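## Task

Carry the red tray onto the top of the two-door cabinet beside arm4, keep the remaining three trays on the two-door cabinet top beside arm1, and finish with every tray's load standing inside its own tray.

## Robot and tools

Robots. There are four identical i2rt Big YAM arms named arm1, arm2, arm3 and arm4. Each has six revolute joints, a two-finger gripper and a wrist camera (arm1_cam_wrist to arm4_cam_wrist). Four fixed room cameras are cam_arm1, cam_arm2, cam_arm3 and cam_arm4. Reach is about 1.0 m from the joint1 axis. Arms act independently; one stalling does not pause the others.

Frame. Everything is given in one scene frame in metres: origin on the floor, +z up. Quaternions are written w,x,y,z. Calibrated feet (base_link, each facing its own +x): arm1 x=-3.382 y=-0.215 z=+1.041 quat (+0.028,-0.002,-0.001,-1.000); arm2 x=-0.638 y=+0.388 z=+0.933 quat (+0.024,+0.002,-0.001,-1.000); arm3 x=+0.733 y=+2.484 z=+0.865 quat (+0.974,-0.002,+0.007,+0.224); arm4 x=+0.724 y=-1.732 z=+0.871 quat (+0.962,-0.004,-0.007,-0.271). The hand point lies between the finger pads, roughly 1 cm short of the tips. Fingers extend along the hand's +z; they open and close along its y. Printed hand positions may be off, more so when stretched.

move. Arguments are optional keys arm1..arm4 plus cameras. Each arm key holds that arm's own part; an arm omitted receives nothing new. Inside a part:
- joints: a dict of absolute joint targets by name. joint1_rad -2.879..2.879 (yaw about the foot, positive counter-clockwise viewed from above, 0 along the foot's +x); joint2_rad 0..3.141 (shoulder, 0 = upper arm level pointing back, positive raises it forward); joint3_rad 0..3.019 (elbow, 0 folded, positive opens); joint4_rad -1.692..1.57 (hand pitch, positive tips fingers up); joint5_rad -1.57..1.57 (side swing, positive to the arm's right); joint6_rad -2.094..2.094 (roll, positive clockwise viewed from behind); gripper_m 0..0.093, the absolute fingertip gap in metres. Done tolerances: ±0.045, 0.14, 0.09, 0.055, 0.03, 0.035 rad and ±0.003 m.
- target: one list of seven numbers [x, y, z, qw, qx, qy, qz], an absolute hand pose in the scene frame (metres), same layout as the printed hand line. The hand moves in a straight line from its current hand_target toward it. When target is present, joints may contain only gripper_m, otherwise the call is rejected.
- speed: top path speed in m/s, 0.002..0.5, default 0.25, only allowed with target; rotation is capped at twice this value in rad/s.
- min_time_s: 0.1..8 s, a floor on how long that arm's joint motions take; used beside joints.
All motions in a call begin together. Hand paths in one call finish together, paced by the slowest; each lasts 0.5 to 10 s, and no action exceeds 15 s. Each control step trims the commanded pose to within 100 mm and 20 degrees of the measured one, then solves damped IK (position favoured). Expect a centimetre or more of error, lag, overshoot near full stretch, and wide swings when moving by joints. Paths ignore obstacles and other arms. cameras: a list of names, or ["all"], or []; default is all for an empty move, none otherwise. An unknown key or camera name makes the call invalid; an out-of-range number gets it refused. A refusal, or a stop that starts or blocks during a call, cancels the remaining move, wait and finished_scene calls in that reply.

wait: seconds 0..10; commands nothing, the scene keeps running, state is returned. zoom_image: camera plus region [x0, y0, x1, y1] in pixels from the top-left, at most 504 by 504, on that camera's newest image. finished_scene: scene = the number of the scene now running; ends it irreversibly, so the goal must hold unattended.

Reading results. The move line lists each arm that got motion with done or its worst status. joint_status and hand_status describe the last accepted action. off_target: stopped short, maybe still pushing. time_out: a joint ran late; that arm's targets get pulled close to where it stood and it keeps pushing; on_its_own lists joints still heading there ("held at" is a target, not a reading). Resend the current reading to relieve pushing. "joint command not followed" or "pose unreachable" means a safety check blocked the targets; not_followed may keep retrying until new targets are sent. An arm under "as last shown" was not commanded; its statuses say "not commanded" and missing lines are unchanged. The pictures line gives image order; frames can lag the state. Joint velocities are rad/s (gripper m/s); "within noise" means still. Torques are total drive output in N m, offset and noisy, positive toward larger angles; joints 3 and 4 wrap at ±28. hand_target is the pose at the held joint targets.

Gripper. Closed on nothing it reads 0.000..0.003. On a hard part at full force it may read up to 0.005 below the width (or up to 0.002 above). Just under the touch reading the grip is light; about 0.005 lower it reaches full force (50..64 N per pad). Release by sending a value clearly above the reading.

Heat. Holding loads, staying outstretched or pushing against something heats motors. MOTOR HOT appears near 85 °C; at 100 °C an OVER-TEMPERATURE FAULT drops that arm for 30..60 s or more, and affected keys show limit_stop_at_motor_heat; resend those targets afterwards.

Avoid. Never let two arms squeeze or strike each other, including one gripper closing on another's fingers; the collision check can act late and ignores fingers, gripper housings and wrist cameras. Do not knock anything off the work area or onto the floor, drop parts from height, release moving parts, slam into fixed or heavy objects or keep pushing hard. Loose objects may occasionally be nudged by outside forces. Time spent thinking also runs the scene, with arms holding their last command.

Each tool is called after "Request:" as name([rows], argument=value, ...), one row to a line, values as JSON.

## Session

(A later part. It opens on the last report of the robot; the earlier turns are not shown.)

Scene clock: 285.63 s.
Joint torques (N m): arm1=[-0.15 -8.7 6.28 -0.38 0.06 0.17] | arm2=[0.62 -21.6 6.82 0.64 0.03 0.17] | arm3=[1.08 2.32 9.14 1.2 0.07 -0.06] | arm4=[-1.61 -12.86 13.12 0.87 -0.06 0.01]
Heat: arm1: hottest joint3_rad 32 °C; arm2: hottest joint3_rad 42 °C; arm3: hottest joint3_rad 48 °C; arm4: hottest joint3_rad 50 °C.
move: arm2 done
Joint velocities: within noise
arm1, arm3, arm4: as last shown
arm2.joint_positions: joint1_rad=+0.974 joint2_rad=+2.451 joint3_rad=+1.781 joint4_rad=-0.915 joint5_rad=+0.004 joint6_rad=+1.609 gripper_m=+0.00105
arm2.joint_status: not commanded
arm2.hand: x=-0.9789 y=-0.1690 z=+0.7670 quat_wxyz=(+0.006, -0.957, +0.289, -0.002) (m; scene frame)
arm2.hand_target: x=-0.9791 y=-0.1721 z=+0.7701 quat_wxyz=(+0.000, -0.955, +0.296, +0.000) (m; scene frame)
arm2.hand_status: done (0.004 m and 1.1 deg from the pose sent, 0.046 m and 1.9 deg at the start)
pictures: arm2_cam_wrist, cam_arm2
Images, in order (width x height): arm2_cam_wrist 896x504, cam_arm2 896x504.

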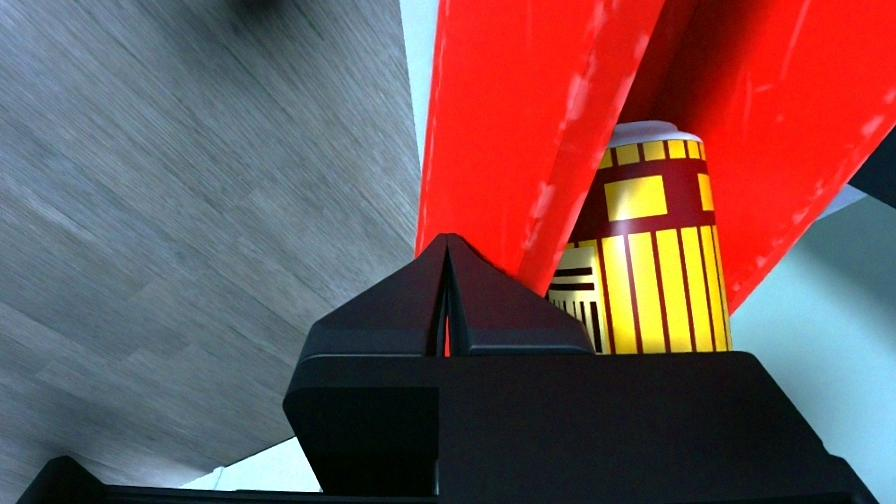

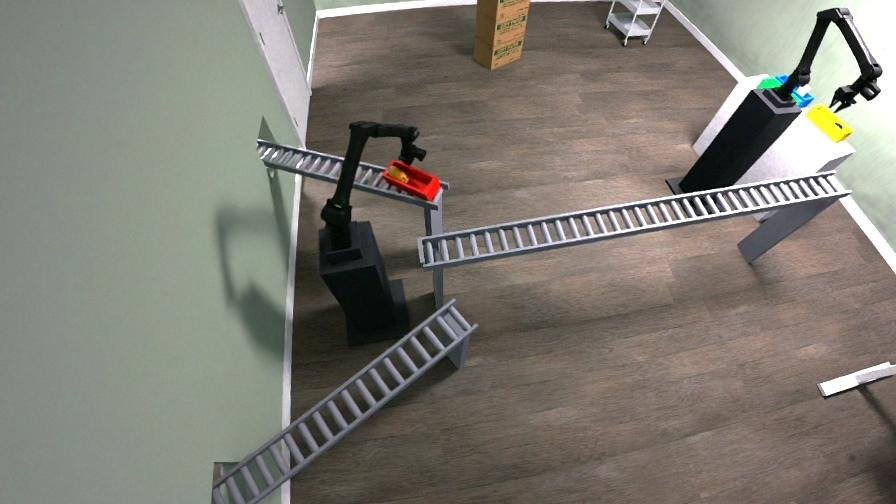

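Barely contacting. Push further.

Request:
move(arm2={"target":[-0.960,-0.144,0.765,0,0.9553,-0.2955,0],"speed":0.08}, cameras=["arm2_cam_wrist","cam_arm2"])

Request:
zoom_image(camera="cam_arm2", region=[330, 120, 470, 220])

Scene clock: 288.73 s.
Joint torques (N m): arm1=[-0.21 -8.88 6.3 -0.4 0.05 0.17] | arm2=[1.14 -20.19 5.38 0.18 0.1 0.17] | arm3=[0.85 2.49 9.13 1.14 0.09 -0.05] | arm4=[-1.9 -13.51 13.23 0.79 -0.09 0.04]
Heat: arm1: hottest joint3_rad 32 °C; arm2: hottest joint3_rad 42 °C; arm3: hottest joint3_rad 48 °C; arm4: hottest joint3_rad 50 °C.
move: arm2 off_target
Joint velocities: within noise
arm1, arm3, arm4: as last shown
arm2.joint_positions: joint1_rad=+0.974 joint2_rad=+2.381 joint3_rad=+1.646 joint4_rad=-0.815 joint5_rad=+0.004 joint6_rad=+1.612 gripper_m=+0.00105
arm2.joint_status: not commanded
arm2.hand: x=-0.9671 y=-0.1509 z=+0.7712 quat_wxyz=(-0.010, -0.957, +0.290, +0.002) (m; scene frame)
arm2.hand_target: x=-0.9600 y=-0.1440 z=+0.7651 quat_wxyz=(+0.000, -0.955, +0.295, +0.000) (m; scene frame)
arm2.hand_status: off_target (0.012 m and 1.4 deg from the pose sent, 0.031 m and 1.1 deg at the start)
pictures: arm2_cam_wrist, cam_arm2
Images, in order (width x height): arm2_cam_wrist 896x504, cam_arm2 896x504.

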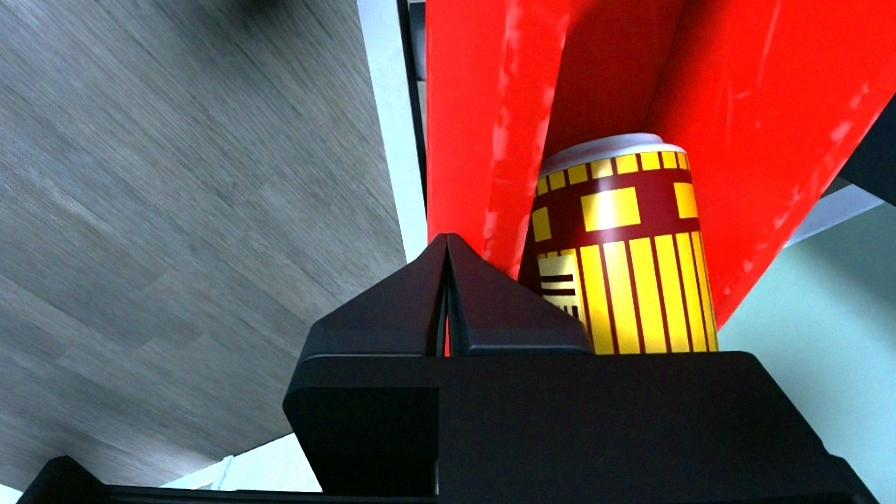

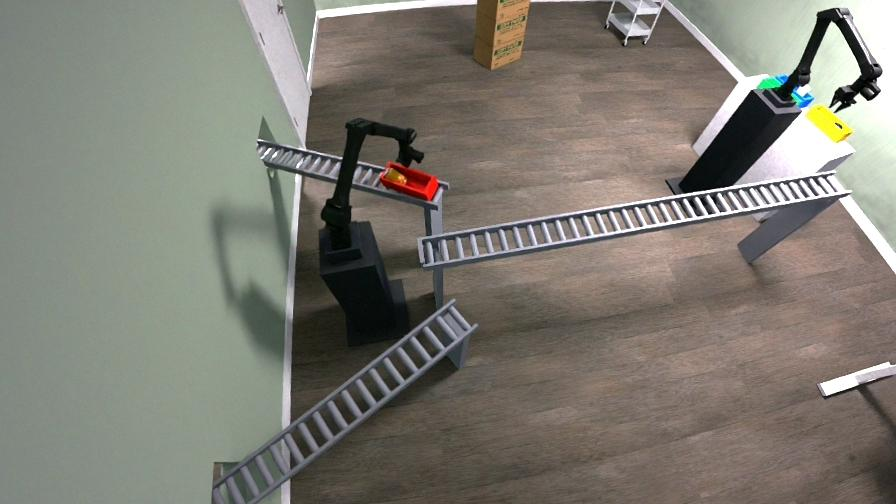

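Scaled by 3.600 from the camera's 896x504 image, which has a finer 1280x720 frame.

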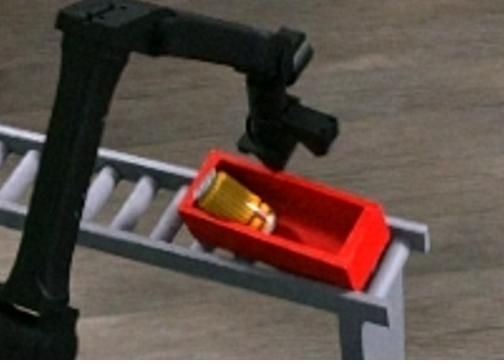

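Request:
move(arm2={"target":[-0.990,-0.185,0.79,0,0.9553,-0.2955,0],"speed":0.15}, cameras=[])

Request:
move(arm2={"target":[-0.990,-0.180,0.92,0,0.9553,-0.2955,0],"speed":0.2}, cameras=["cam_arm2","arm4_cam_wrist","arm2_cam_wrist"])

Request:
zoom_image(camera="cam_arm2", region=[330, 120, 470, 220])

Scene clock: 292.47 s.
Joint torques (N m): arm1=[0.09 -8.7 6.38 -0.35 0.05 0.17] | arm2=[0.5 -19.49 10.74 -0.2 0.08 0.12] | arm3=[1.03 2.61 9.1 1.21 0.07 -0.06] | arm4=[-1.9 -12.92 13.23 1.06 -0.08 0.03]
Heat: arm1: hottest joint3_rad 32 °C; arm2: hottest joint3_rad 41 °C; arm3: hottest joint3_rad 48 °C; arm4: hottest joint3_rad 50 °C.
move: arm2 done
Joint velocities: within noise
arm1.joint_positions: joint1_rad=-1.575 joint2_rad=+1.201 joint3_rad=+0.934 joint4_rad=-1.297 joint5_rad=+0.005 joint6_rad=+1.586 gripper_m=+0.03987
arm1.joint_status: not commanded
arm1.hand: x=-3.3968 y=+0.1038 z=+1.1997 quat_wxyz=(+0.000, -0.019, +1.000, +0.003) (m; scene frame)
arm1.hand_target: x=-3.3999 y=+0.1000 z=+1.1999 quat_wxyz=(+0.000, -0.018, +1.000, +0.000) (m; scene frame)
arm1.hand_status: not commanded
arm2.joint_positions: joint1_rad=+0.974 joint2_rad=+2.422 joint3_rad=+1.813 joint4_rad=-0.961 joint5_rad=+0.004 joint6_rad=+1.612 gripper_m=+0.00105
arm2.joint_status: not commanded
arm2.hand: x=-0.9846 y=-0.1793 z=+0.7952 quat_wxyz=(-0.001, -0.957, +0.290, +0.000) (m; scene frame)
arm2.hand_target: x=-0.9898 y=-0.1848 z=+0.7902 quat_wxyz=(-0.001, -0.955, +0.295, +0.000) (m; scene frame)
arm2.hand_status: done (0.009 m and 0.6 deg from the pose sent, 0.045 m and 1.4 deg at the start)
arm3, arm4: as last shown
pictures: none
No camera images: "cameras" was empty.

Scene clock: 293.90 s.
Joint torques (N m): arm1=[-0.21 -8.76 6.34 -0.42 0.04 0.16] | arm2=[0.09 -20.01 11.18 -0.25 0.06 0.09] | arm3=[1.2 2.55 9.1 1.17 0.09 -0.05] | arm4=[-2.9 -12.75 13.15 1.01 -0.09 0]
Heat: arm1: hottest joint3_rad 32 °C; arm2: hottest joint3_rad 42 °C; arm3: hottest joint3_rad 48 °C; arm4: hottest joint3_rad 51 °C.
move: arm2 done
Joint velocities: within noise
arm1, arm3, arm4: as last shown
arm2.joint_positions: joint1_rad=+0.974 joint2_rad=+2.245 joint3_rad=+1.839 joint4_rad=-1.170 joint5_rad=+0.004 joint6_rad=+1.612 gripper_m=+0.00105
arm2.joint_status: not commanded
arm2.hand: x=-0.9829 y=-0.1756 z=+0.9179 quat_wxyz=(+0.002, -0.957, +0.290, -0.001) (m; scene frame)
arm2.hand_target: x=-0.9898 y=-0.1798 z=+0.9199 quat_wxyz=(+0.000, -0.955, +0.295, +0.000) (m; scene frame)
arm2.hand_status: done (0.009 m and 0.7 deg from the pose sent, 0.125 m and 0.6 deg at the start)
pictures: arm2_cam_wrist, arm4_cam_wrist, cam_arm2
Images, in order (width x height): arm2_cam_wrist 896x504, arm4_cam_wrist 896x504, cam_arm2 896x504.

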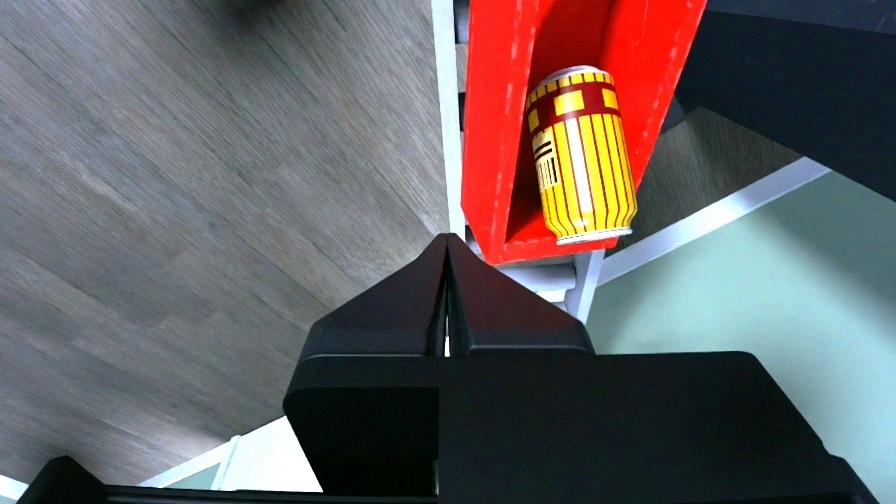

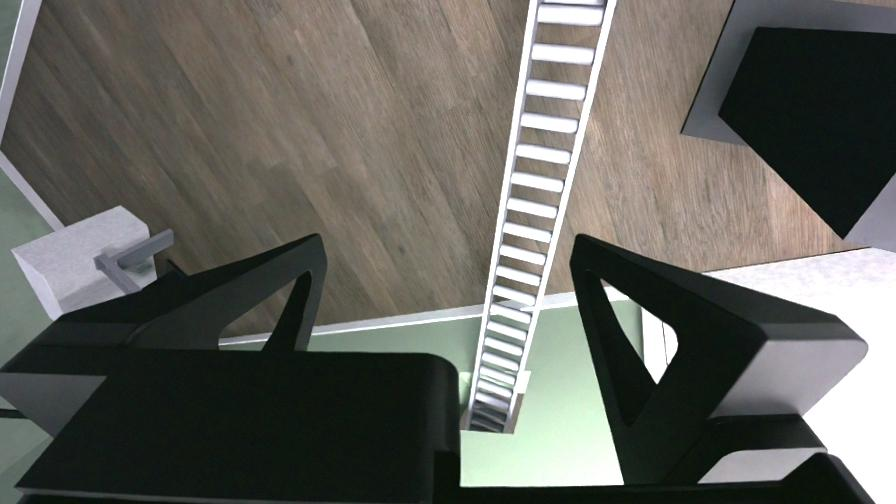

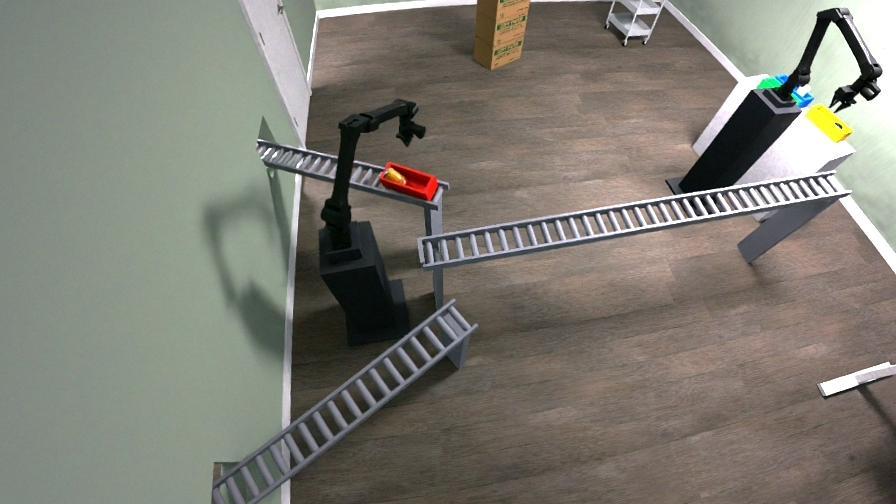

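Scaled by 3.600 from the camera's 896x504 image, which has a finer 1280x720 frame.

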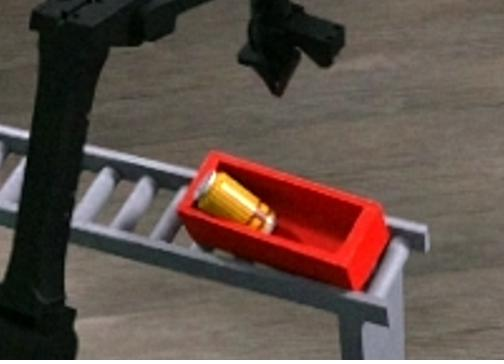

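Request:
move(arm2={"target":[-0.996,-0.106,0.90,0,0.9553,-0.2955,0],"speed":0.2}, cameras=["arm2_cam_wrist"])

Request:
move(arm2={"target":[-0.996,-0.106,0.775,0,0.9553,-0.2955,0],"speed":0.08}, cameras=["arm2_cam_wrist"])

Scene clock: 303.43 s.
Joint torques (N m): arm1=[-0.26 -8.64 6.3 -0.35 0.06 0.16] | arm2=[0.73 -19.96 7.56 0.7 0.04 -0.11] | arm3=[1.08 2.67 9.13 1.24 0.08 -0.06] | arm4=[-2.02 -13.39 13.22 0.91 -0.05 0.04]
Heat: arm1: hottest joint3_rad 32 °C; arm2: hottest joint3_rad 43 °C; arm3: hottest joint3_rad 48 °C; arm4: hottest joint3_rad 51 °C.
move: arm2 done
Joint velocities: within noise
arm1, arm3, arm4: as last shown
arm2.joint_positions: joint1_rad=+0.892 joint2_rad=+2.149 joint3_rad=+1.601 joint4_rad=-1.040 joint5_rad=+0.004 joint6_rad=+1.562 gripper_m=+0.00105
arm2.joint_status: not commanded
arm2.hand: x=-0.9965 y=-0.1022 z=+0.8962 quat_wxyz=(+0.008, -0.952, +0.305, -0.003) (m; scene frame)
arm2.hand_target: x=-0.9961 y=-0.1060 z=+0.9002 quat_wxyz=(+0.000, -0.955, +0.296, +0.000) (m; scene frame)
arm2.hand_status: done (0.005 m and 1.5 deg from the pose sent, 0.073 m and 0.7 deg at the start)
pictures: arm2_cam_wrist
Images, in order (width x height): arm2_cam_wrist 896x504.

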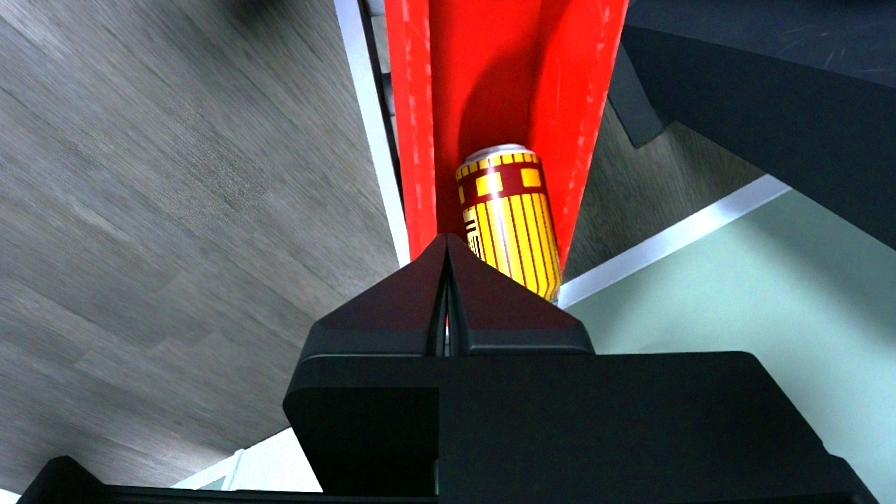

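Scene clock: 305.50 s.
Joint torques (N m): arm1=[-0.32 -8.7 6.31 -0.32 0.05 0.17] | arm2=[0.73 -16.91 7.39 0.92 0.05 -0.11] | arm3=[1.03 2.49 9.16 1.26 0.09 -0.04] | arm4=[-2.32 -12.57 12.97 0.9 -0.07 0.02]
Heat: arm1: hottest joint3_rad 32 °C; arm2: hottest joint3_rad 43 °C; arm3: hottest joint3_rad 48 °C; arm4: hottest joint3_rad 51 °C.
move: arm2 off_target
Joint velocities: within noise
arm1, arm4: as last shown
arm2.joint_positions: joint1_rad=+0.892 joint2_rad=+2.304 joint3_rad=+1.568 joint4_rad=-0.821 joint5_rad=+0.004 joint6_rad=+1.560 gripper_m=+0.00105
arm2.joint_status: not commanded
arm2.hand: x=-0.9991 y=-0.1065 z=+0.7949 quat_wxyz=(-0.007, -0.952, +0.305, +0.002) (m; scene frame)
arm2.hand_target: x=-0.9958 y=-0.1054 z=+0.7755 quat_wxyz=(+0.000, -0.955, +0.296, +0.000) (m; scene frame)
arm2.hand_status: off_target (0.020 m and 1.4 deg from the pose sent, 0.121 m and 1.6 deg at the start)
arm3.joint_positions: joint1_rad=-0.423 joint2_rad=+0.637 joint3_rad=+1.333 joint4_rad=-1.526 joint5_rad=+0.222 joint6_rad=+0.654 gripper_m=+0.09396
arm3.joint_status: not commanded
arm3.hand: x=+0.9557 y=+2.4547 z=+1.3375 quat_wxyz=(-0.369, -0.322, -0.872, -0.018) (m; scene frame)
arm3.hand_target: x=+0.9552 y=+2.4547 z=+1.3503 quat_wxyz=(-0.382, -0.321, -0.866, -0.024) (m; scene frame)
arm3.hand_status: not commanded
pictures: arm2_cam_wrist
Images, in order (width x height): arm2_cam_wrist 896x504.

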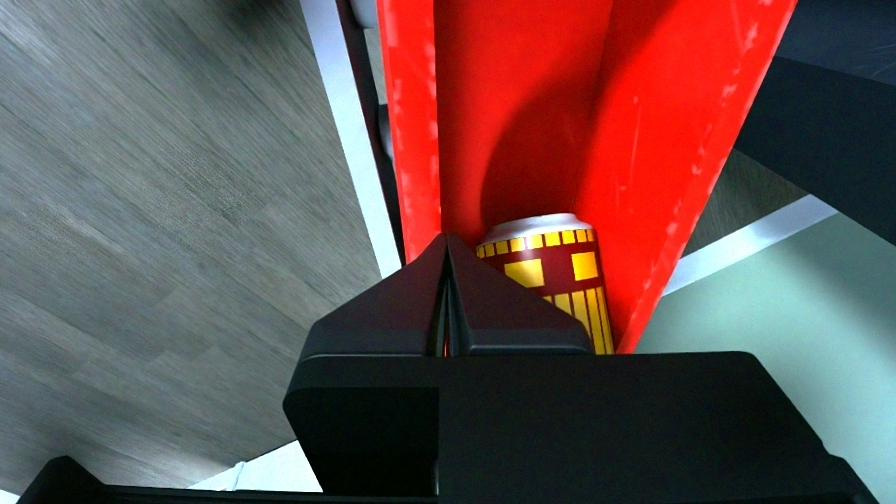

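Request:
move(arm2={"target":[-1.000,-0.100,0.85,0,0.9553,-0.2955,0],"speed":0.15}, cameras=[])

Request:
move(arm2={"target":[-0.989,-0.076,0.85,0,0.9553,-0.2955,0],"speed":0.15}, cameras=[])

Request:
move(arm2={"target":[-0.989,-0.076,0.77,0,0.9553,-0.2955,0],"speed":0.1}, cameras=["arm2_cam_wrist"])

Scene clock: 313.03 s.
Joint torques (N m): arm1=[0.09 -8.88 6.35 -0.4 0.05 0.17] | arm2=[-0.03 -18.96 7.58 -0.14 0.04 -0.11] | arm3=[1.14 2.49 9.09 1.18 0.08 -0.05] | arm4=[-2.26 -13.04 13.16 0.96 -0.08 0.05]
Heat: arm1: hottest joint3_rad 32 °C; arm2: hottest joint3_rad 42 °C; arm3: hottest joint3_rad 48 °C; arm4: hottest joint3_rad 52 °C.
move: arm2 done
Joint velocities: within noise
arm1, arm3, arm4: as last shown
arm2.joint_positions: joint1_rad=+0.892 joint2_rad=+2.203 joint3_rad=+1.564 joint4_rad=-0.917 joint5_rad=+0.004 joint6_rad=+1.550 gripper_m=+0.00105
arm2.joint_status: not commanded
arm2.hand: x=-0.9981 y=-0.1049 z=+0.8527 quat_wxyz=(-0.007, -0.954, +0.300, +0.002) (m; scene frame)
arm2.hand_target: x=-1.0000 y=-0.0999 z=+0.8500 quat_wxyz=(+0.000, -0.955, +0.296, +0.000) (m; scene frame)
arm2.hand_status: done (0.006 m and 1.0 deg from the pose sent, 0.056 m and 1.4 deg at the start)
pictures: none
No camera images: "cameras" was empty.

Scene clock: 314.20 s.
Joint torques (N m): arm1=[-0.26 -8.82 6.3 -0.38 0.05 0.17] | arm2=[-0.21 -19.6 6.69 0.66 0.07 -0.1] | arm3=[1.2 2.49 9.14 1.18 0.09 -0.05] | arm4=[-2.37 -12.75 13.23 0.8 -0.08 0.04]
Heat: arm1: hottest joint3_rad 32 °C; arm2: hottest joint3_rad 42 °C; arm3: hottest joint3_rad 48 °C; arm4: hottest joint3_rad 52 °C.
move: arm2 done
Joint velocities: within noise
arm1, arm3: as last shown
arm2.joint_positions: joint1_rad=+0.886 joint2_rad=+2.164 joint3_rad=+1.467 joint4_rad=-0.892 joint5_rad=+0.004 joint6_rad=+1.541 gripper_m=+0.00105
arm2.joint_status: not commanded
arm2.hand: x=-0.9821 y=-0.0770 z=+0.8464 quat_wxyz=(+0.008, -0.954, +0.298, -0.003) (m; scene frame)
arm2.hand_target: x=-0.9889 y=-0.0760 z=+0.8501 quat_wxyz=(+0.000, -0.955, +0.296, +0.000) (m; scene frame)
arm2.hand_status: done (0.008 m and 1.0 deg from the pose sent, 0.030 m and 1.0 deg at the start)
arm4.joint_positions: joint1_rad=+1.496 joint2_rad=+1.596 joint3_rad=+2.101 joint4_rad=-1.696 joint5_rad=-0.013 joint6_rad=+1.444 gripper_m=+0.09396
arm4.joint_status: not commanded
arm4.hand: x=+1.0244 y=-1.2987 z=+1.3309 quat_wxyz=(-0.070, -0.239, -0.953, -0.174) (m; scene frame)
arm4.hand_target: x=+1.0295 y=-1.3006 z=+1.3490 quat_wxyz=(-0.075, -0.250, -0.946, -0.191) (m; scene frame)
arm4.hand_status: not commanded
pictures: none
No camera images: "cameras" was empty.

Scene clock: 315.63 s.
Joint torques (N m): arm1=[-0.21 -8.76 6.35 -0.35 0.06 0.17] | arm2=[-0.44 -17.32 6.95 0.72 0.04 -0.11] | arm3=[1.03 2.55 9.11 1.16 0.09 -0.06] | arm4=[-2.43 -12.69 13.23 0.85 -0.08 0.03]
Heat: arm1: hottest joint3_rad 32 °C; arm2: hottest joint3_rad 42 °C; arm3: hottest joint3_rad 48 °C; arm4: hottest joint3_rad 52 °C.
move: arm2 off_target
Joint velocities: within noise
arm1, arm3, arm4: as last shown
arm2.joint_positions: joint1_rad=+0.886 joint2_rad=+2.279 joint3_rad=+1.458 joint4_rad=-0.750 joint5_rad=+0.004 joint6_rad=+1.540 gripper_m=+0.00105
arm2.joint_status: not commanded
arm2.hand: x=-0.9826 y=-0.0781 z=+0.7790 quat_wxyz=(+0.000, -0.955, +0.298, +0.000) (m; scene frame)
arm2.hand_target: x=-0.9888 y=-0.0758 z=+0.7701 quat_wxyz=(+0.000, -0.955, +0.296, +0.000) (m; scene frame)
arm2.hand_status: off_target (0.011 m and 0.3 deg from the pose sent, 0.077 m and 1.1 deg at the start)
pictures: arm2_cam_wrist
Images, in order (width x height): arm2_cam_wrist 896x504.

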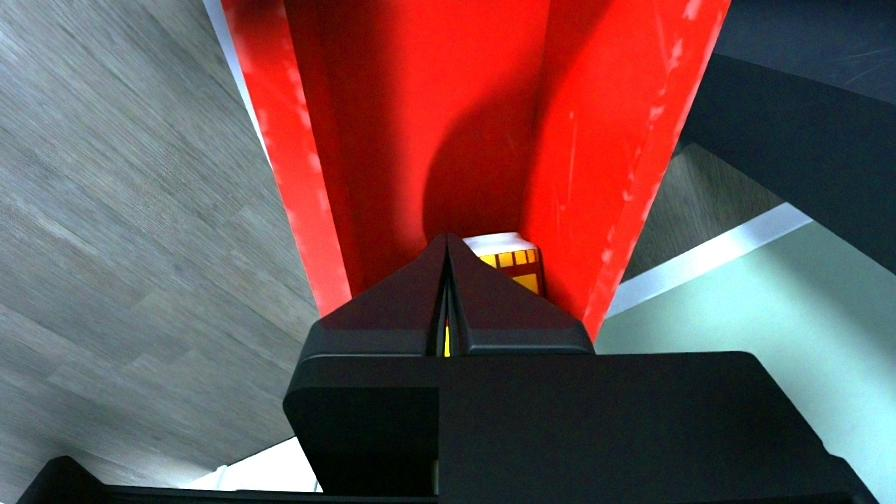

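Request:
move(arm2={"target":[-1.009,-0.116,0.768,0,0.9553,-0.2955,0],"speed":0.06}, cameras=["arm2_cam_wrist","cam_arm2"])

Request:
zoom_image(camera="cam_arm2", region=[330, 120, 470, 220])

Scene clock: 320.03 s.
Joint torques (N m): arm1=[-0.21 -8.7 6.38 -0.38 0.06 0.16] | arm2=[0.91 -17.85 10.36 0.2 0.05 0.03] | arm3=[1.14 2.37 9.16 1.25 0.09 -0.05] | arm4=[-2.43 -13.33 13.23 1.05 -0.05 0.08]
Heat: arm1: hottest joint3_rad 33 °C; arm2: hottest joint3_rad 42 °C; arm3: hottest joint3_rad 48 °C; arm4: hottest joint3_rad 52 °C.
move: arm2 off_target
Joint velocities: within noise
arm1, arm3, arm4: as last shown
arm2.joint_positions: joint1_rad=+0.886 joint2_rad=+2.355 joint3_rad=+1.599 joint4_rad=-0.827 joint5_rad=+0.004 joint6_rad=+1.540 gripper_m=+0.00104
arm2.joint_status: not commanded
arm2.hand: x=-1.0017 y=-0.1040 z=+0.7731 quat_wxyz=(+0.006, -0.955, +0.298, -0.002) (m; scene frame)
arm2.hand_target: x=-1.0086 y=-0.1156 z=+0.7683 quat_wxyz=(+0.000, -0.955, +0.295, +0.000) (m; scene frame)
arm2.hand_status: off_target (0.015 m and 0.8 deg from the pose sent, 0.047 m and 0.3 deg at the start)
pictures: arm2_cam_wrist, cam_arm2
Images, in order (width x height): arm2_cam_wrist 896x504, cam_arm2 896x504.

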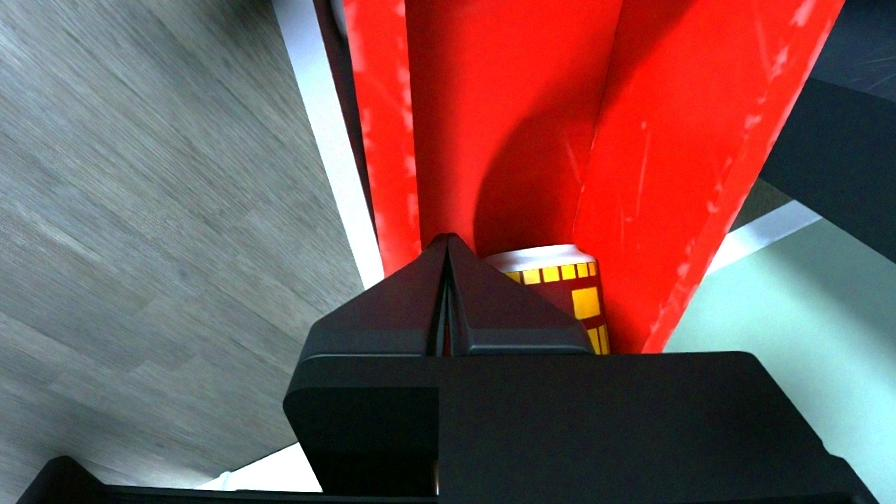

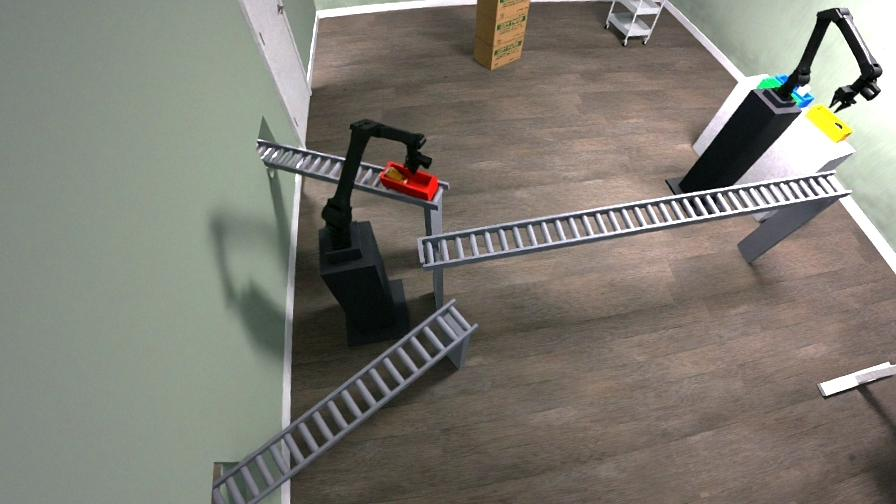

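Scaled by 3.600 from the camera's 896x504 image, which has a finer 1280x720 frame.

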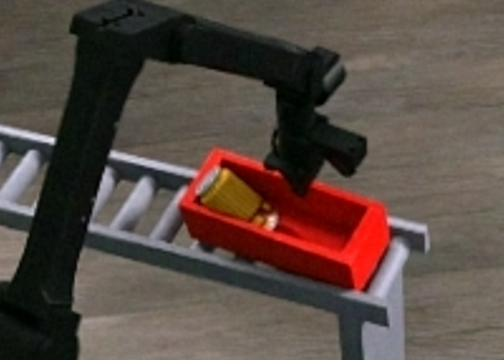

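Just touching; push 2 cm more.

Request:
move(arm2={"target":[-1.021,-0.133,0.768,0,0.9553,-0.2955,0],"speed":0.06}, cameras=["arm2_cam_wrist","cam_arm2"])

Request:
zoom_image(camera="cam_arm2", region=[330, 120, 470, 220])

Scene clock: 323.50 s.
Joint torques (N m): arm1=[-0.03 -8.76 6.28 -0.35 0.05 0.16] | arm2=[0.91 -18.26 11.02 0.32 0.04 0.03] | arm3=[1.03 2.43 9.13 1.17 0.09 -0.06] | arm4=[-2.08 -12.57 13.18 0.75 -0.12 0.07]
Heat: arm1: hottest joint3_rad 33 °C; arm2: hottest joint3_rad 42 °C; arm3: hottest joint3_rad 48 °C; arm4: hottest joint3_rad 52 °C.
move: arm2 off_target
Joint velocities: within noise
arm1.joint_positions: joint1_rad=-1.575 joint2_rad=+1.201 joint3_rad=+0.934 joint4_rad=-1.297 joint5_rad=+0.005 joint6_rad=+1.586 gripper_m=+0.03987
arm1.joint_status: not commanded
arm1.hand: x=-3.3968 y=+0.1038 z=+1.1997 quat_wxyz=(+0.000, -0.019, +1.000, +0.003) (m; scene frame)
arm1.hand_target: x=-3.3999 y=+0.1000 z=+1.1999 quat_wxyz=(+0.000, -0.018, +1.000, +0.000) (m; scene frame)
arm1.hand_status: not commanded
arm2.joint_positions: joint1_rad=+0.886 joint2_rad=+2.397 joint3_rad=+1.685 joint4_rad=-0.878 joint5_rad=+0.004 joint6_rad=+1.540 gripper_m=+0.00104
arm2.joint_status: not commanded
arm2.hand: x=-1.0130 y=-0.1192 z=+0.7721 quat_wxyz=(+0.009, -0.955, +0.298, -0.003) (m; scene frame)
arm2.hand_target: x=-1.0205 y=-0.1325 z=+0.7683 quat_wxyz=(+0.000, -0.955, +0.296, +0.000) (m; scene frame)
arm2.hand_status: off_target (0.017 m and 1.1 deg from the pose sent, 0.035 m and 0.8 deg at the start)
arm3, arm4: as last shown
pictures: arm2_cam_wrist, cam_arm2
Images, in order (width x height): arm2_cam_wrist 896x504, cam_arm2 896x504.

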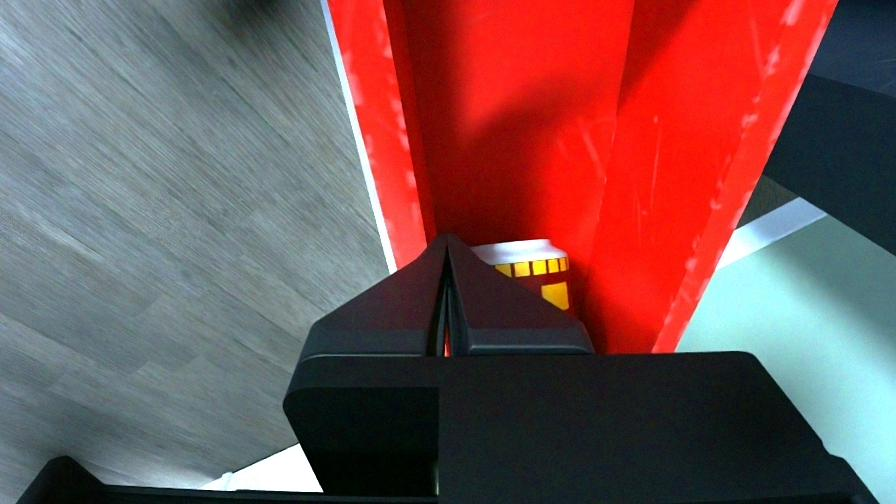

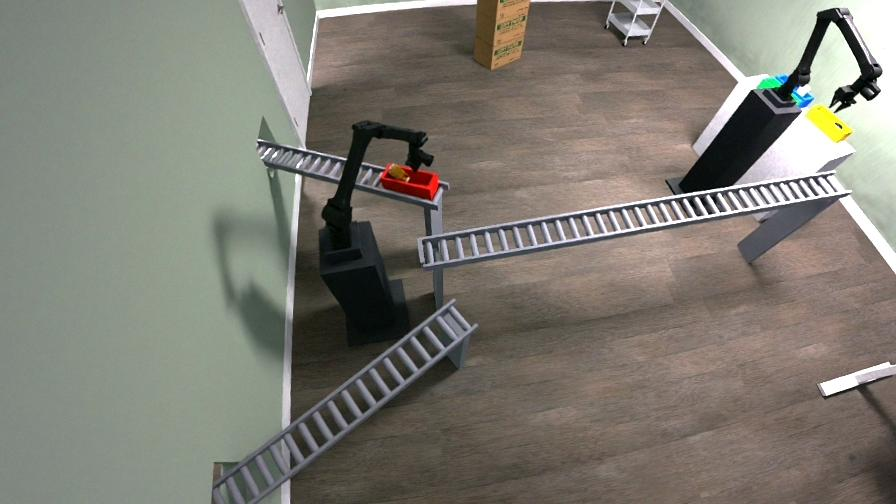

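Scaled by 3.600 from the camera's 896x504 image, which has a finer 1280x720 frame.

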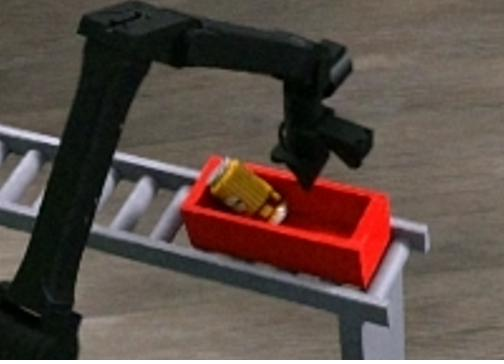

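Request:
move(arm2={"target":[-1.005,-0.105,0.79,0,0.9553,-0.2955,0],"speed":0.1}, cameras=[])

Request:
move(arm2={"target":[-1.005,-0.105,0.90,0,0.9553,-0.2955,0],"speed":0.2}, cameras=["arm2_cam_wrist","arm4_cam_wrist","cam_arm2"])

Request:
zoom_image(camera="cam_arm2", region=[330, 120, 470, 220])

Scene clock: 327.50 s.
Joint torques (N m): arm1=[0.09 -8.76 6.27 -0.36 0.05 0.16] | arm2=[0.38 -20.42 6.46 0.61 0.05 -0.01] | arm3=[0.97 2.26 9.14 1.22 0.08 -0.05] | arm4=[-1.38 -13.16 13.22 0.91 -0.07 0.05]
Heat: arm1: hottest joint3_rad 33 °C; arm2: hottest joint3_rad 42 °C; arm3: hottest joint3_rad 48 °C; arm4: hottest joint3_rad 52 °C.
move: arm2 done
Joint velocities: within noise
arm1, arm3, arm4: as last shown
arm2.joint_positions: joint1_rad=+0.886 joint2_rad=+2.330 joint3_rad=+1.596 joint4_rad=-0.852 joint5_rad=+0.004 joint6_rad=+1.540 gripper_m=+0.00104
arm2.joint_status: not commanded
arm2.hand: x=-1.0015 y=-0.1036 z=+0.7872 quat_wxyz=(+0.007, -0.955, +0.298, -0.002) (m; scene frame)
arm2.hand_target: x=-1.0050 y=-0.1050 z=+0.7900 quat_wxyz=(+0.000, -0.955, +0.296, +0.000) (m; scene frame)
arm2.hand_status: done (0.005 m and 0.9 deg from the pose sent, 0.024 m and 1.1 deg at the start)
pictures: none
No camera images: "cameras" was empty.

Scene clock: 328.80 s.
Joint torques (N m): arm1=[-0.15 -9 6.2 -0.32 0.06 0.15] | arm2=[0.44 -18.02 10.04 -0.24 0.03 -0.01] | arm3=[0.97 2.67 9.17 1.24 0.09 -0.07] | arm4=[-2.14 -12.81 13.27 0.8 -0.06 0.05]
Heat: arm1: hottest joint3_rad 33 °C; arm2: hottest joint3_rad 42 °C; arm3: hottest joint3_rad 48 °C; arm4: hottest joint3_rad 52 °C.
move: arm2 done
Joint velocities: within noise
arm1, arm3, arm4: as last shown
arm2.joint_positions: joint1_rad=+0.886 joint2_rad=+2.140 joint3_rad=+1.588 joint4_rad=-1.024 joint5_rad=+0.004 joint6_rad=+1.540 gripper_m=+0.00104
arm2.joint_status: not commanded
arm2.hand: x=-0.9993 y=-0.0998 z=+0.8970 quat_wxyz=(+0.002, -0.955, +0.298, -0.001) (m; scene frame)
arm2.hand_target: x=-1.0048 y=-0.1048 z=+0.9000 quat_wxyz=(+0.000, -0.955, +0.296, +0.000) (m; scene frame)
arm2.hand_status: done (0.008 m and 0.4 deg from the pose sent, 0.113 m and 0.9 deg at the start)
pictures: arm2_cam_wrist, arm4_cam_wrist, cam_arm2
Images, in order (width x height): arm2_cam_wrist 896x504, arm4_cam_wrist 896x504, cam_arm2 896x504.

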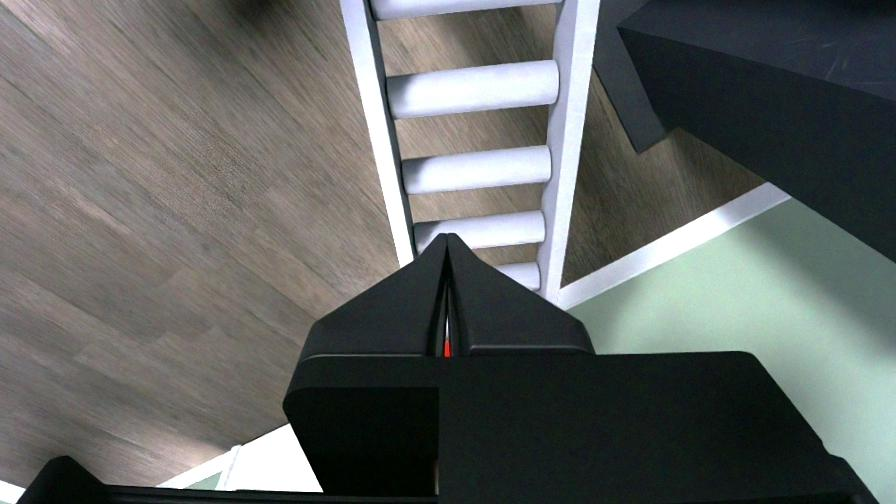

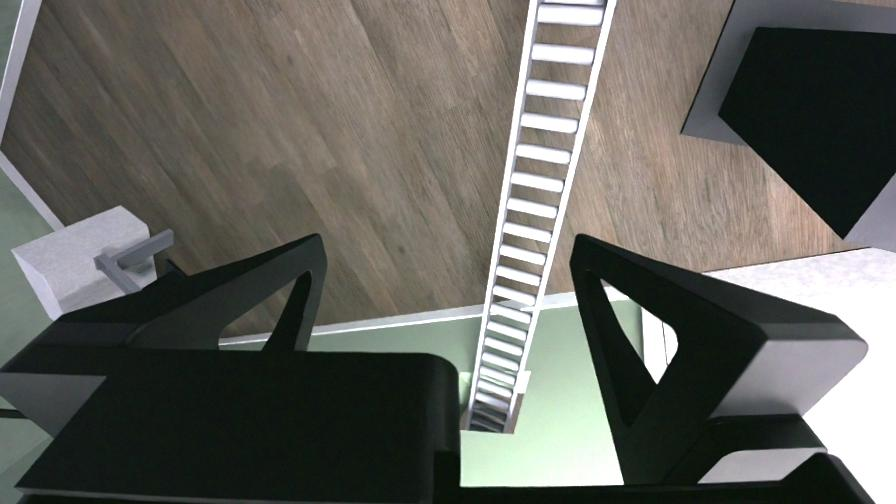

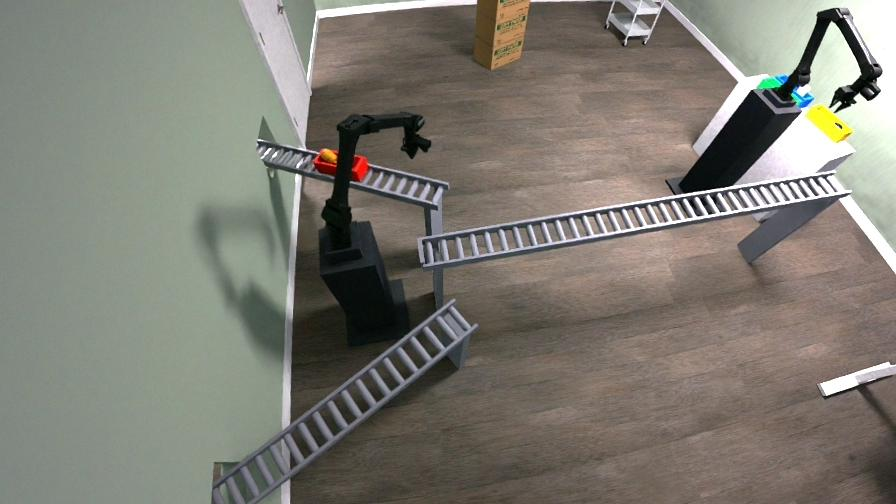

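Scaled by 3.600 from the camera's 896x504 image, which has a finer 1280x720 frame.

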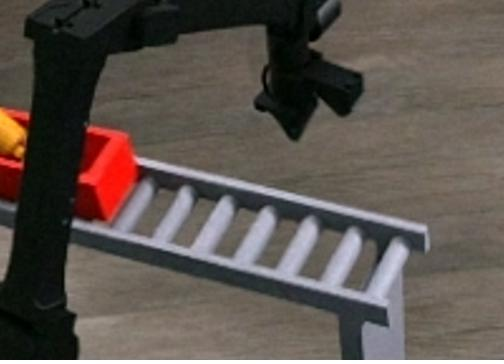

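Rolling! Point arm4 back toward the base end.

Request:
move(arm4={"target":[1.03,-1.40,1.25,0,0.258,0.966,0],"speed":0.2}, cameras=["arm4_cam_wrist","cam_arm4"])

Scene clock: 344.47 s.
Joint torques (N m): arm1=[-0.15 -8.76 6.31 -0.4 0.04 0.17] | arm2=[0.62 -18.26 10.17 -0.23 0.03 -0.02] | arm3=[1.08 2.61 9.17 1.2 0.07 -0.06] | arm4=[-1.44 -12.57 8.83 0.66 0.09 -0.27]
Heat: arm1: hottest joint3_rad 33 °C; arm2: hottest joint3_rad 42 °C; arm3: hottest joint3_rad 48 °C; arm4: hottest joint3_rad 52 °C.
move: arm4 off_target
Joint velocities: within noise
arm1, arm2: as last shown
arm3.joint_positions: joint1_rad=-0.423 joint2_rad=+0.637 joint3_rad=+1.333 joint4_rad=-1.526 joint5_rad=+0.222 joint6_rad=+0.654 gripper_m=+0.09396
arm3.joint_status: not commanded
arm3.hand: x=+0.9557 y=+2.4547 z=+1.3375 quat_wxyz=(-0.369, -0.322, -0.872, -0.018) (m; scene frame)
arm3.hand_target: x=+0.9552 y=+2.4547 z=+1.3503 quat_wxyz=(-0.382, -0.321, -0.866, -0.024) (m; scene frame)
arm3.hand_status: not commanded
arm4.joint_positions: joint1_rad=+1.363 joint2_rad=+1.468 joint3_rad=+1.754 joint4_rad=-1.696 joint5_rad=-0.020 joint6_rad=+1.347 gripper_m=+0.09396
arm4.joint_status: not commanded
arm4.hand: x=+1.0309 y=-1.3933 z=+1.2473 quat_wxyz=(-0.036, -0.261, -0.962, -0.071) (m; scene frame)
arm4.hand_target: x=+1.0300 y=-1.4000 z=+1.2493 quat_wxyz=(-0.037, -0.258, -0.963, -0.069) (m; scene frame)
arm4.hand_status: off_target (0.007 m and 9.1 deg from the pose sent, 0.130 m and 21.6 deg at the start; a joint's target at an end of its range on 53 of 54 steps)
pictures: arm4_cam_wrist, cam_arm4
Images, in order (width x height): arm4_cam_wrist 896x504, cam_arm4 896x504.

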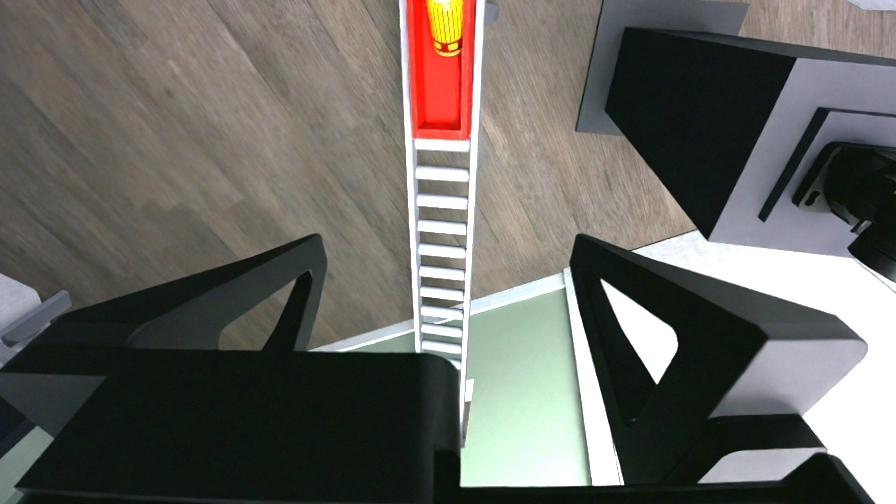

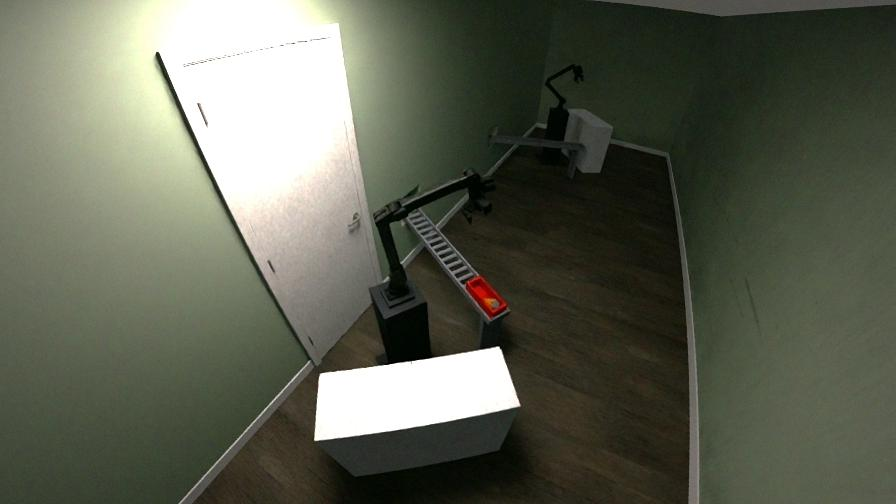

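Request:
move(arm4={"target":[1.05,-1.25,0.98,0,0.258,0.966,0],"speed":0.25,"joints":{"gripper_m":0.05}}, cameras=["arm4_cam_wrist"])

Scene clock: 351.63 s.
Joint torques (N m): arm1=[-0.09 -8.88 6.41 -0.36 0.06 0.16] | arm2=[0.56 -18.2 10.21 -0.24 0.04 -0.01] | arm3=[0.91 2.61 9.14 1.25 0.09 -0.06] | arm4=[-0.5 -18.02 12.97 0.53 -0.09 0.09]
Heat: arm1: hottest joint3_rad 33 °C; arm2: hottest joint3_rad 42 °C; arm3: hottest joint3_rad 48 °C; arm4: hottest joint3_rad 51 °C.
move: arm4 off_target
Joint velocities: within noise
arm1, arm2, arm3: as last shown
arm4.joint_positions: joint1_rad=+1.511 joint2_rad=+1.910 joint3_rad=+1.585 joint4_rad=-1.296 joint5_rad=-0.015 joint6_rad=+1.475 gripper_m=+0.05009
arm4.joint_status: all done
arm4.hand: x=+1.0423 y=-1.2693 z=+0.9642 quat_wxyz=(+0.009, -0.254, -0.967, +0.026) (m; scene frame)
arm4.hand_target: x=+1.0494 y=-1.2508 z=+0.9804 quat_wxyz=(+0.000, -0.258, -0.966, +0.000) (m; scene frame)
arm4.hand_status: off_target (0.026 m and 3.1 deg from the pose sent, 0.304 m and 9.1 deg at the start)
pictures: arm4_cam_wrist
Images, in order (width x height): arm4_cam_wrist 896x504.

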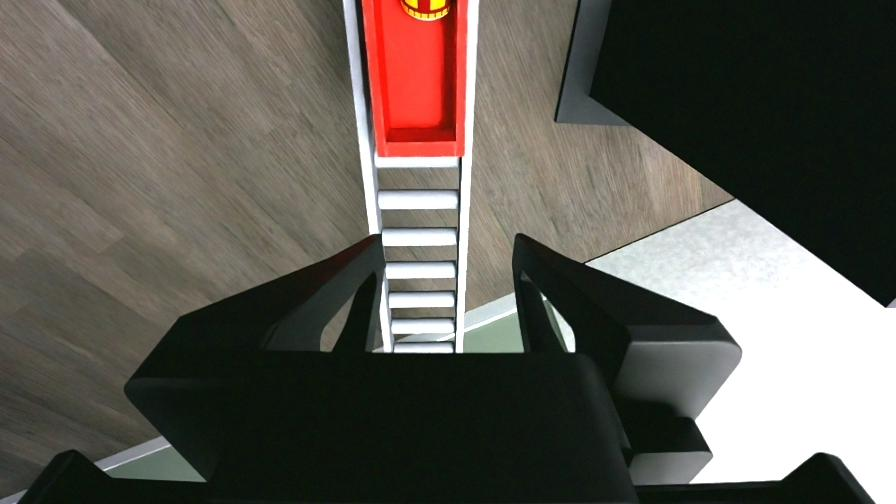

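Request:
move(arm4={"target":[1.081,-1.298,0.76,0,0.282,0.959,0],"speed":0.2,"joints":{"gripper_m":0.036}}, cameras=["arm4_cam_wrist"])

Scene clock: 359.43 s.
Joint torques (N m): arm1=[-0.21 -8.76 6.3 -0.35 0.06 0.16] | arm2=[0.38 -18.2 10.22 -0.25 0.03 -0.02] | arm3=[1.08 2.55 9.16 1.18 0.08 -0.05] | arm4=[-1.61 -18.26 7.36 0.84 -0.05 -0.25]
Heat: arm1: hottest joint3_rad 33 °C; arm2: hottest joint3_rad 42 °C; arm3: hottest joint3_rad 48 °C; arm4: hottest joint3_rad 51 °C.
move: arm4 done
Joint velocities: within noise
arm1, arm2, arm3: as last shown
arm4.joint_positions: joint1_rad=+1.438 joint2_rad=+2.150 joint3_rad=+1.383 joint4_rad=-0.800 joint5_rad=-0.015 joint6_rad=+1.468 gripper_m=+0.03609
arm4.joint_status: all done
arm4.hand: x=+1.0770 y=-1.2957 z=+0.7665 quat_wxyz=(-0.001, -0.285, -0.958, +0.000) (m; scene frame)
arm4.hand_target: x=+1.0808 y=-1.2980 z=+0.7600 quat_wxyz=(+0.000, -0.282, -0.959, +0.000) (m; scene frame)
arm4.hand_status: done (0.008 m and 0.4 deg from the pose sent, 0.210 m and 4.5 deg at the start)
pictures: arm4_cam_wrist
Images, in order (width x height): arm4_cam_wrist 896x504.

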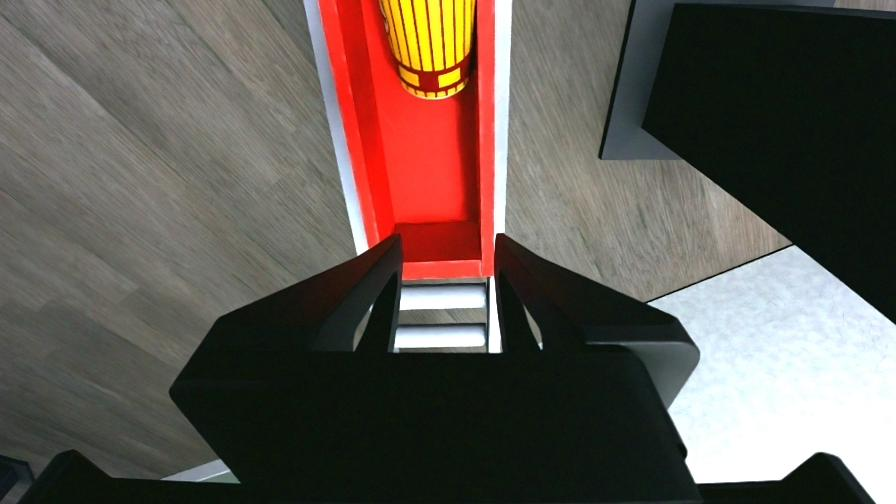

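Request:
move(arm4={"target":[1.068,-1.320,0.655,0,0.270,0.963,0],"speed":0.12,"joints":{"gripper_m":0.034}}, cameras=["arm4_cam_wrist"])

Scene clock: 397.30 s.
Joint torques (N m): arm1=[-0.26 -8.7 6.3 -0.34 0.06 0.17] | arm2=[0.5 -18.08 10.22 -0.21 0.02 -0.03] | arm3=[1.03 2.37 9.16 1.18 0.08 -0.05] | arm4=[-1.73 -18.02 5.37 0.88 -0.05 -0.23]
Heat: arm1: hottest joint3_rad 33 °C; arm2: hottest joint3_rad 42 °C; arm3: hottest joint3_rad 48 °C; arm4: hottest joint3_rad 44 °C.
move: arm4 off_target
Joint velocities: within noise
arm1, arm2, arm3: as last shown
arm4.joint_positions: joint1_rad=+1.437 joint2_rad=+2.317 joint3_rad=+1.329 joint4_rad=-0.570 joint5_rad=-0.015 joint6_rad=+1.438 gripper_m=+0.03409
arm4.joint_status: all done
arm4.hand: x=+1.0663 y=-1.3126 z=+0.6651 quat_wxyz=(-0.003, -0.272, -0.962, -0.004) (m; scene frame)
arm4.hand_target: x=+1.0679 y=-1.3201 z=+0.6553 quat_wxyz=(+0.000, -0.270, -0.963, +0.000) (m; scene frame)
arm4.hand_status: off_target (0.013 m and 0.6 deg from the pose sent, 0.114 m and 1.8 deg at the start)
pictures: arm4_cam_wrist
Images, in order (width x height): arm4_cam_wrist 896x504.

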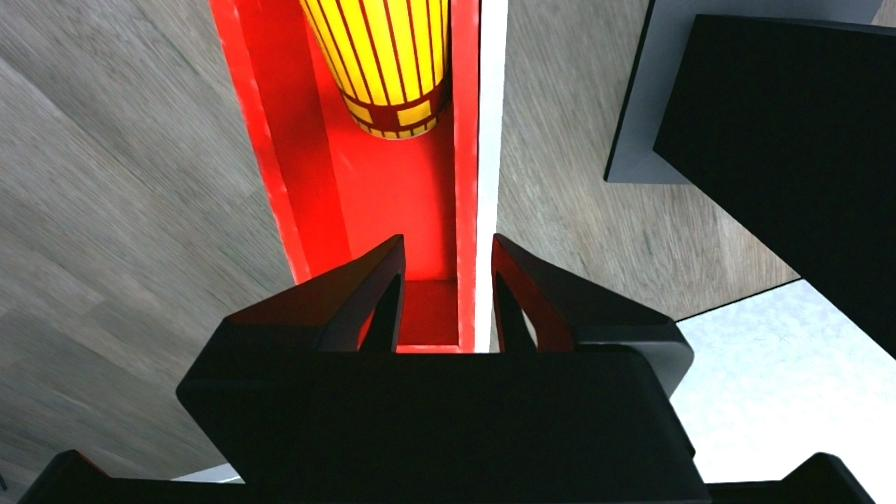

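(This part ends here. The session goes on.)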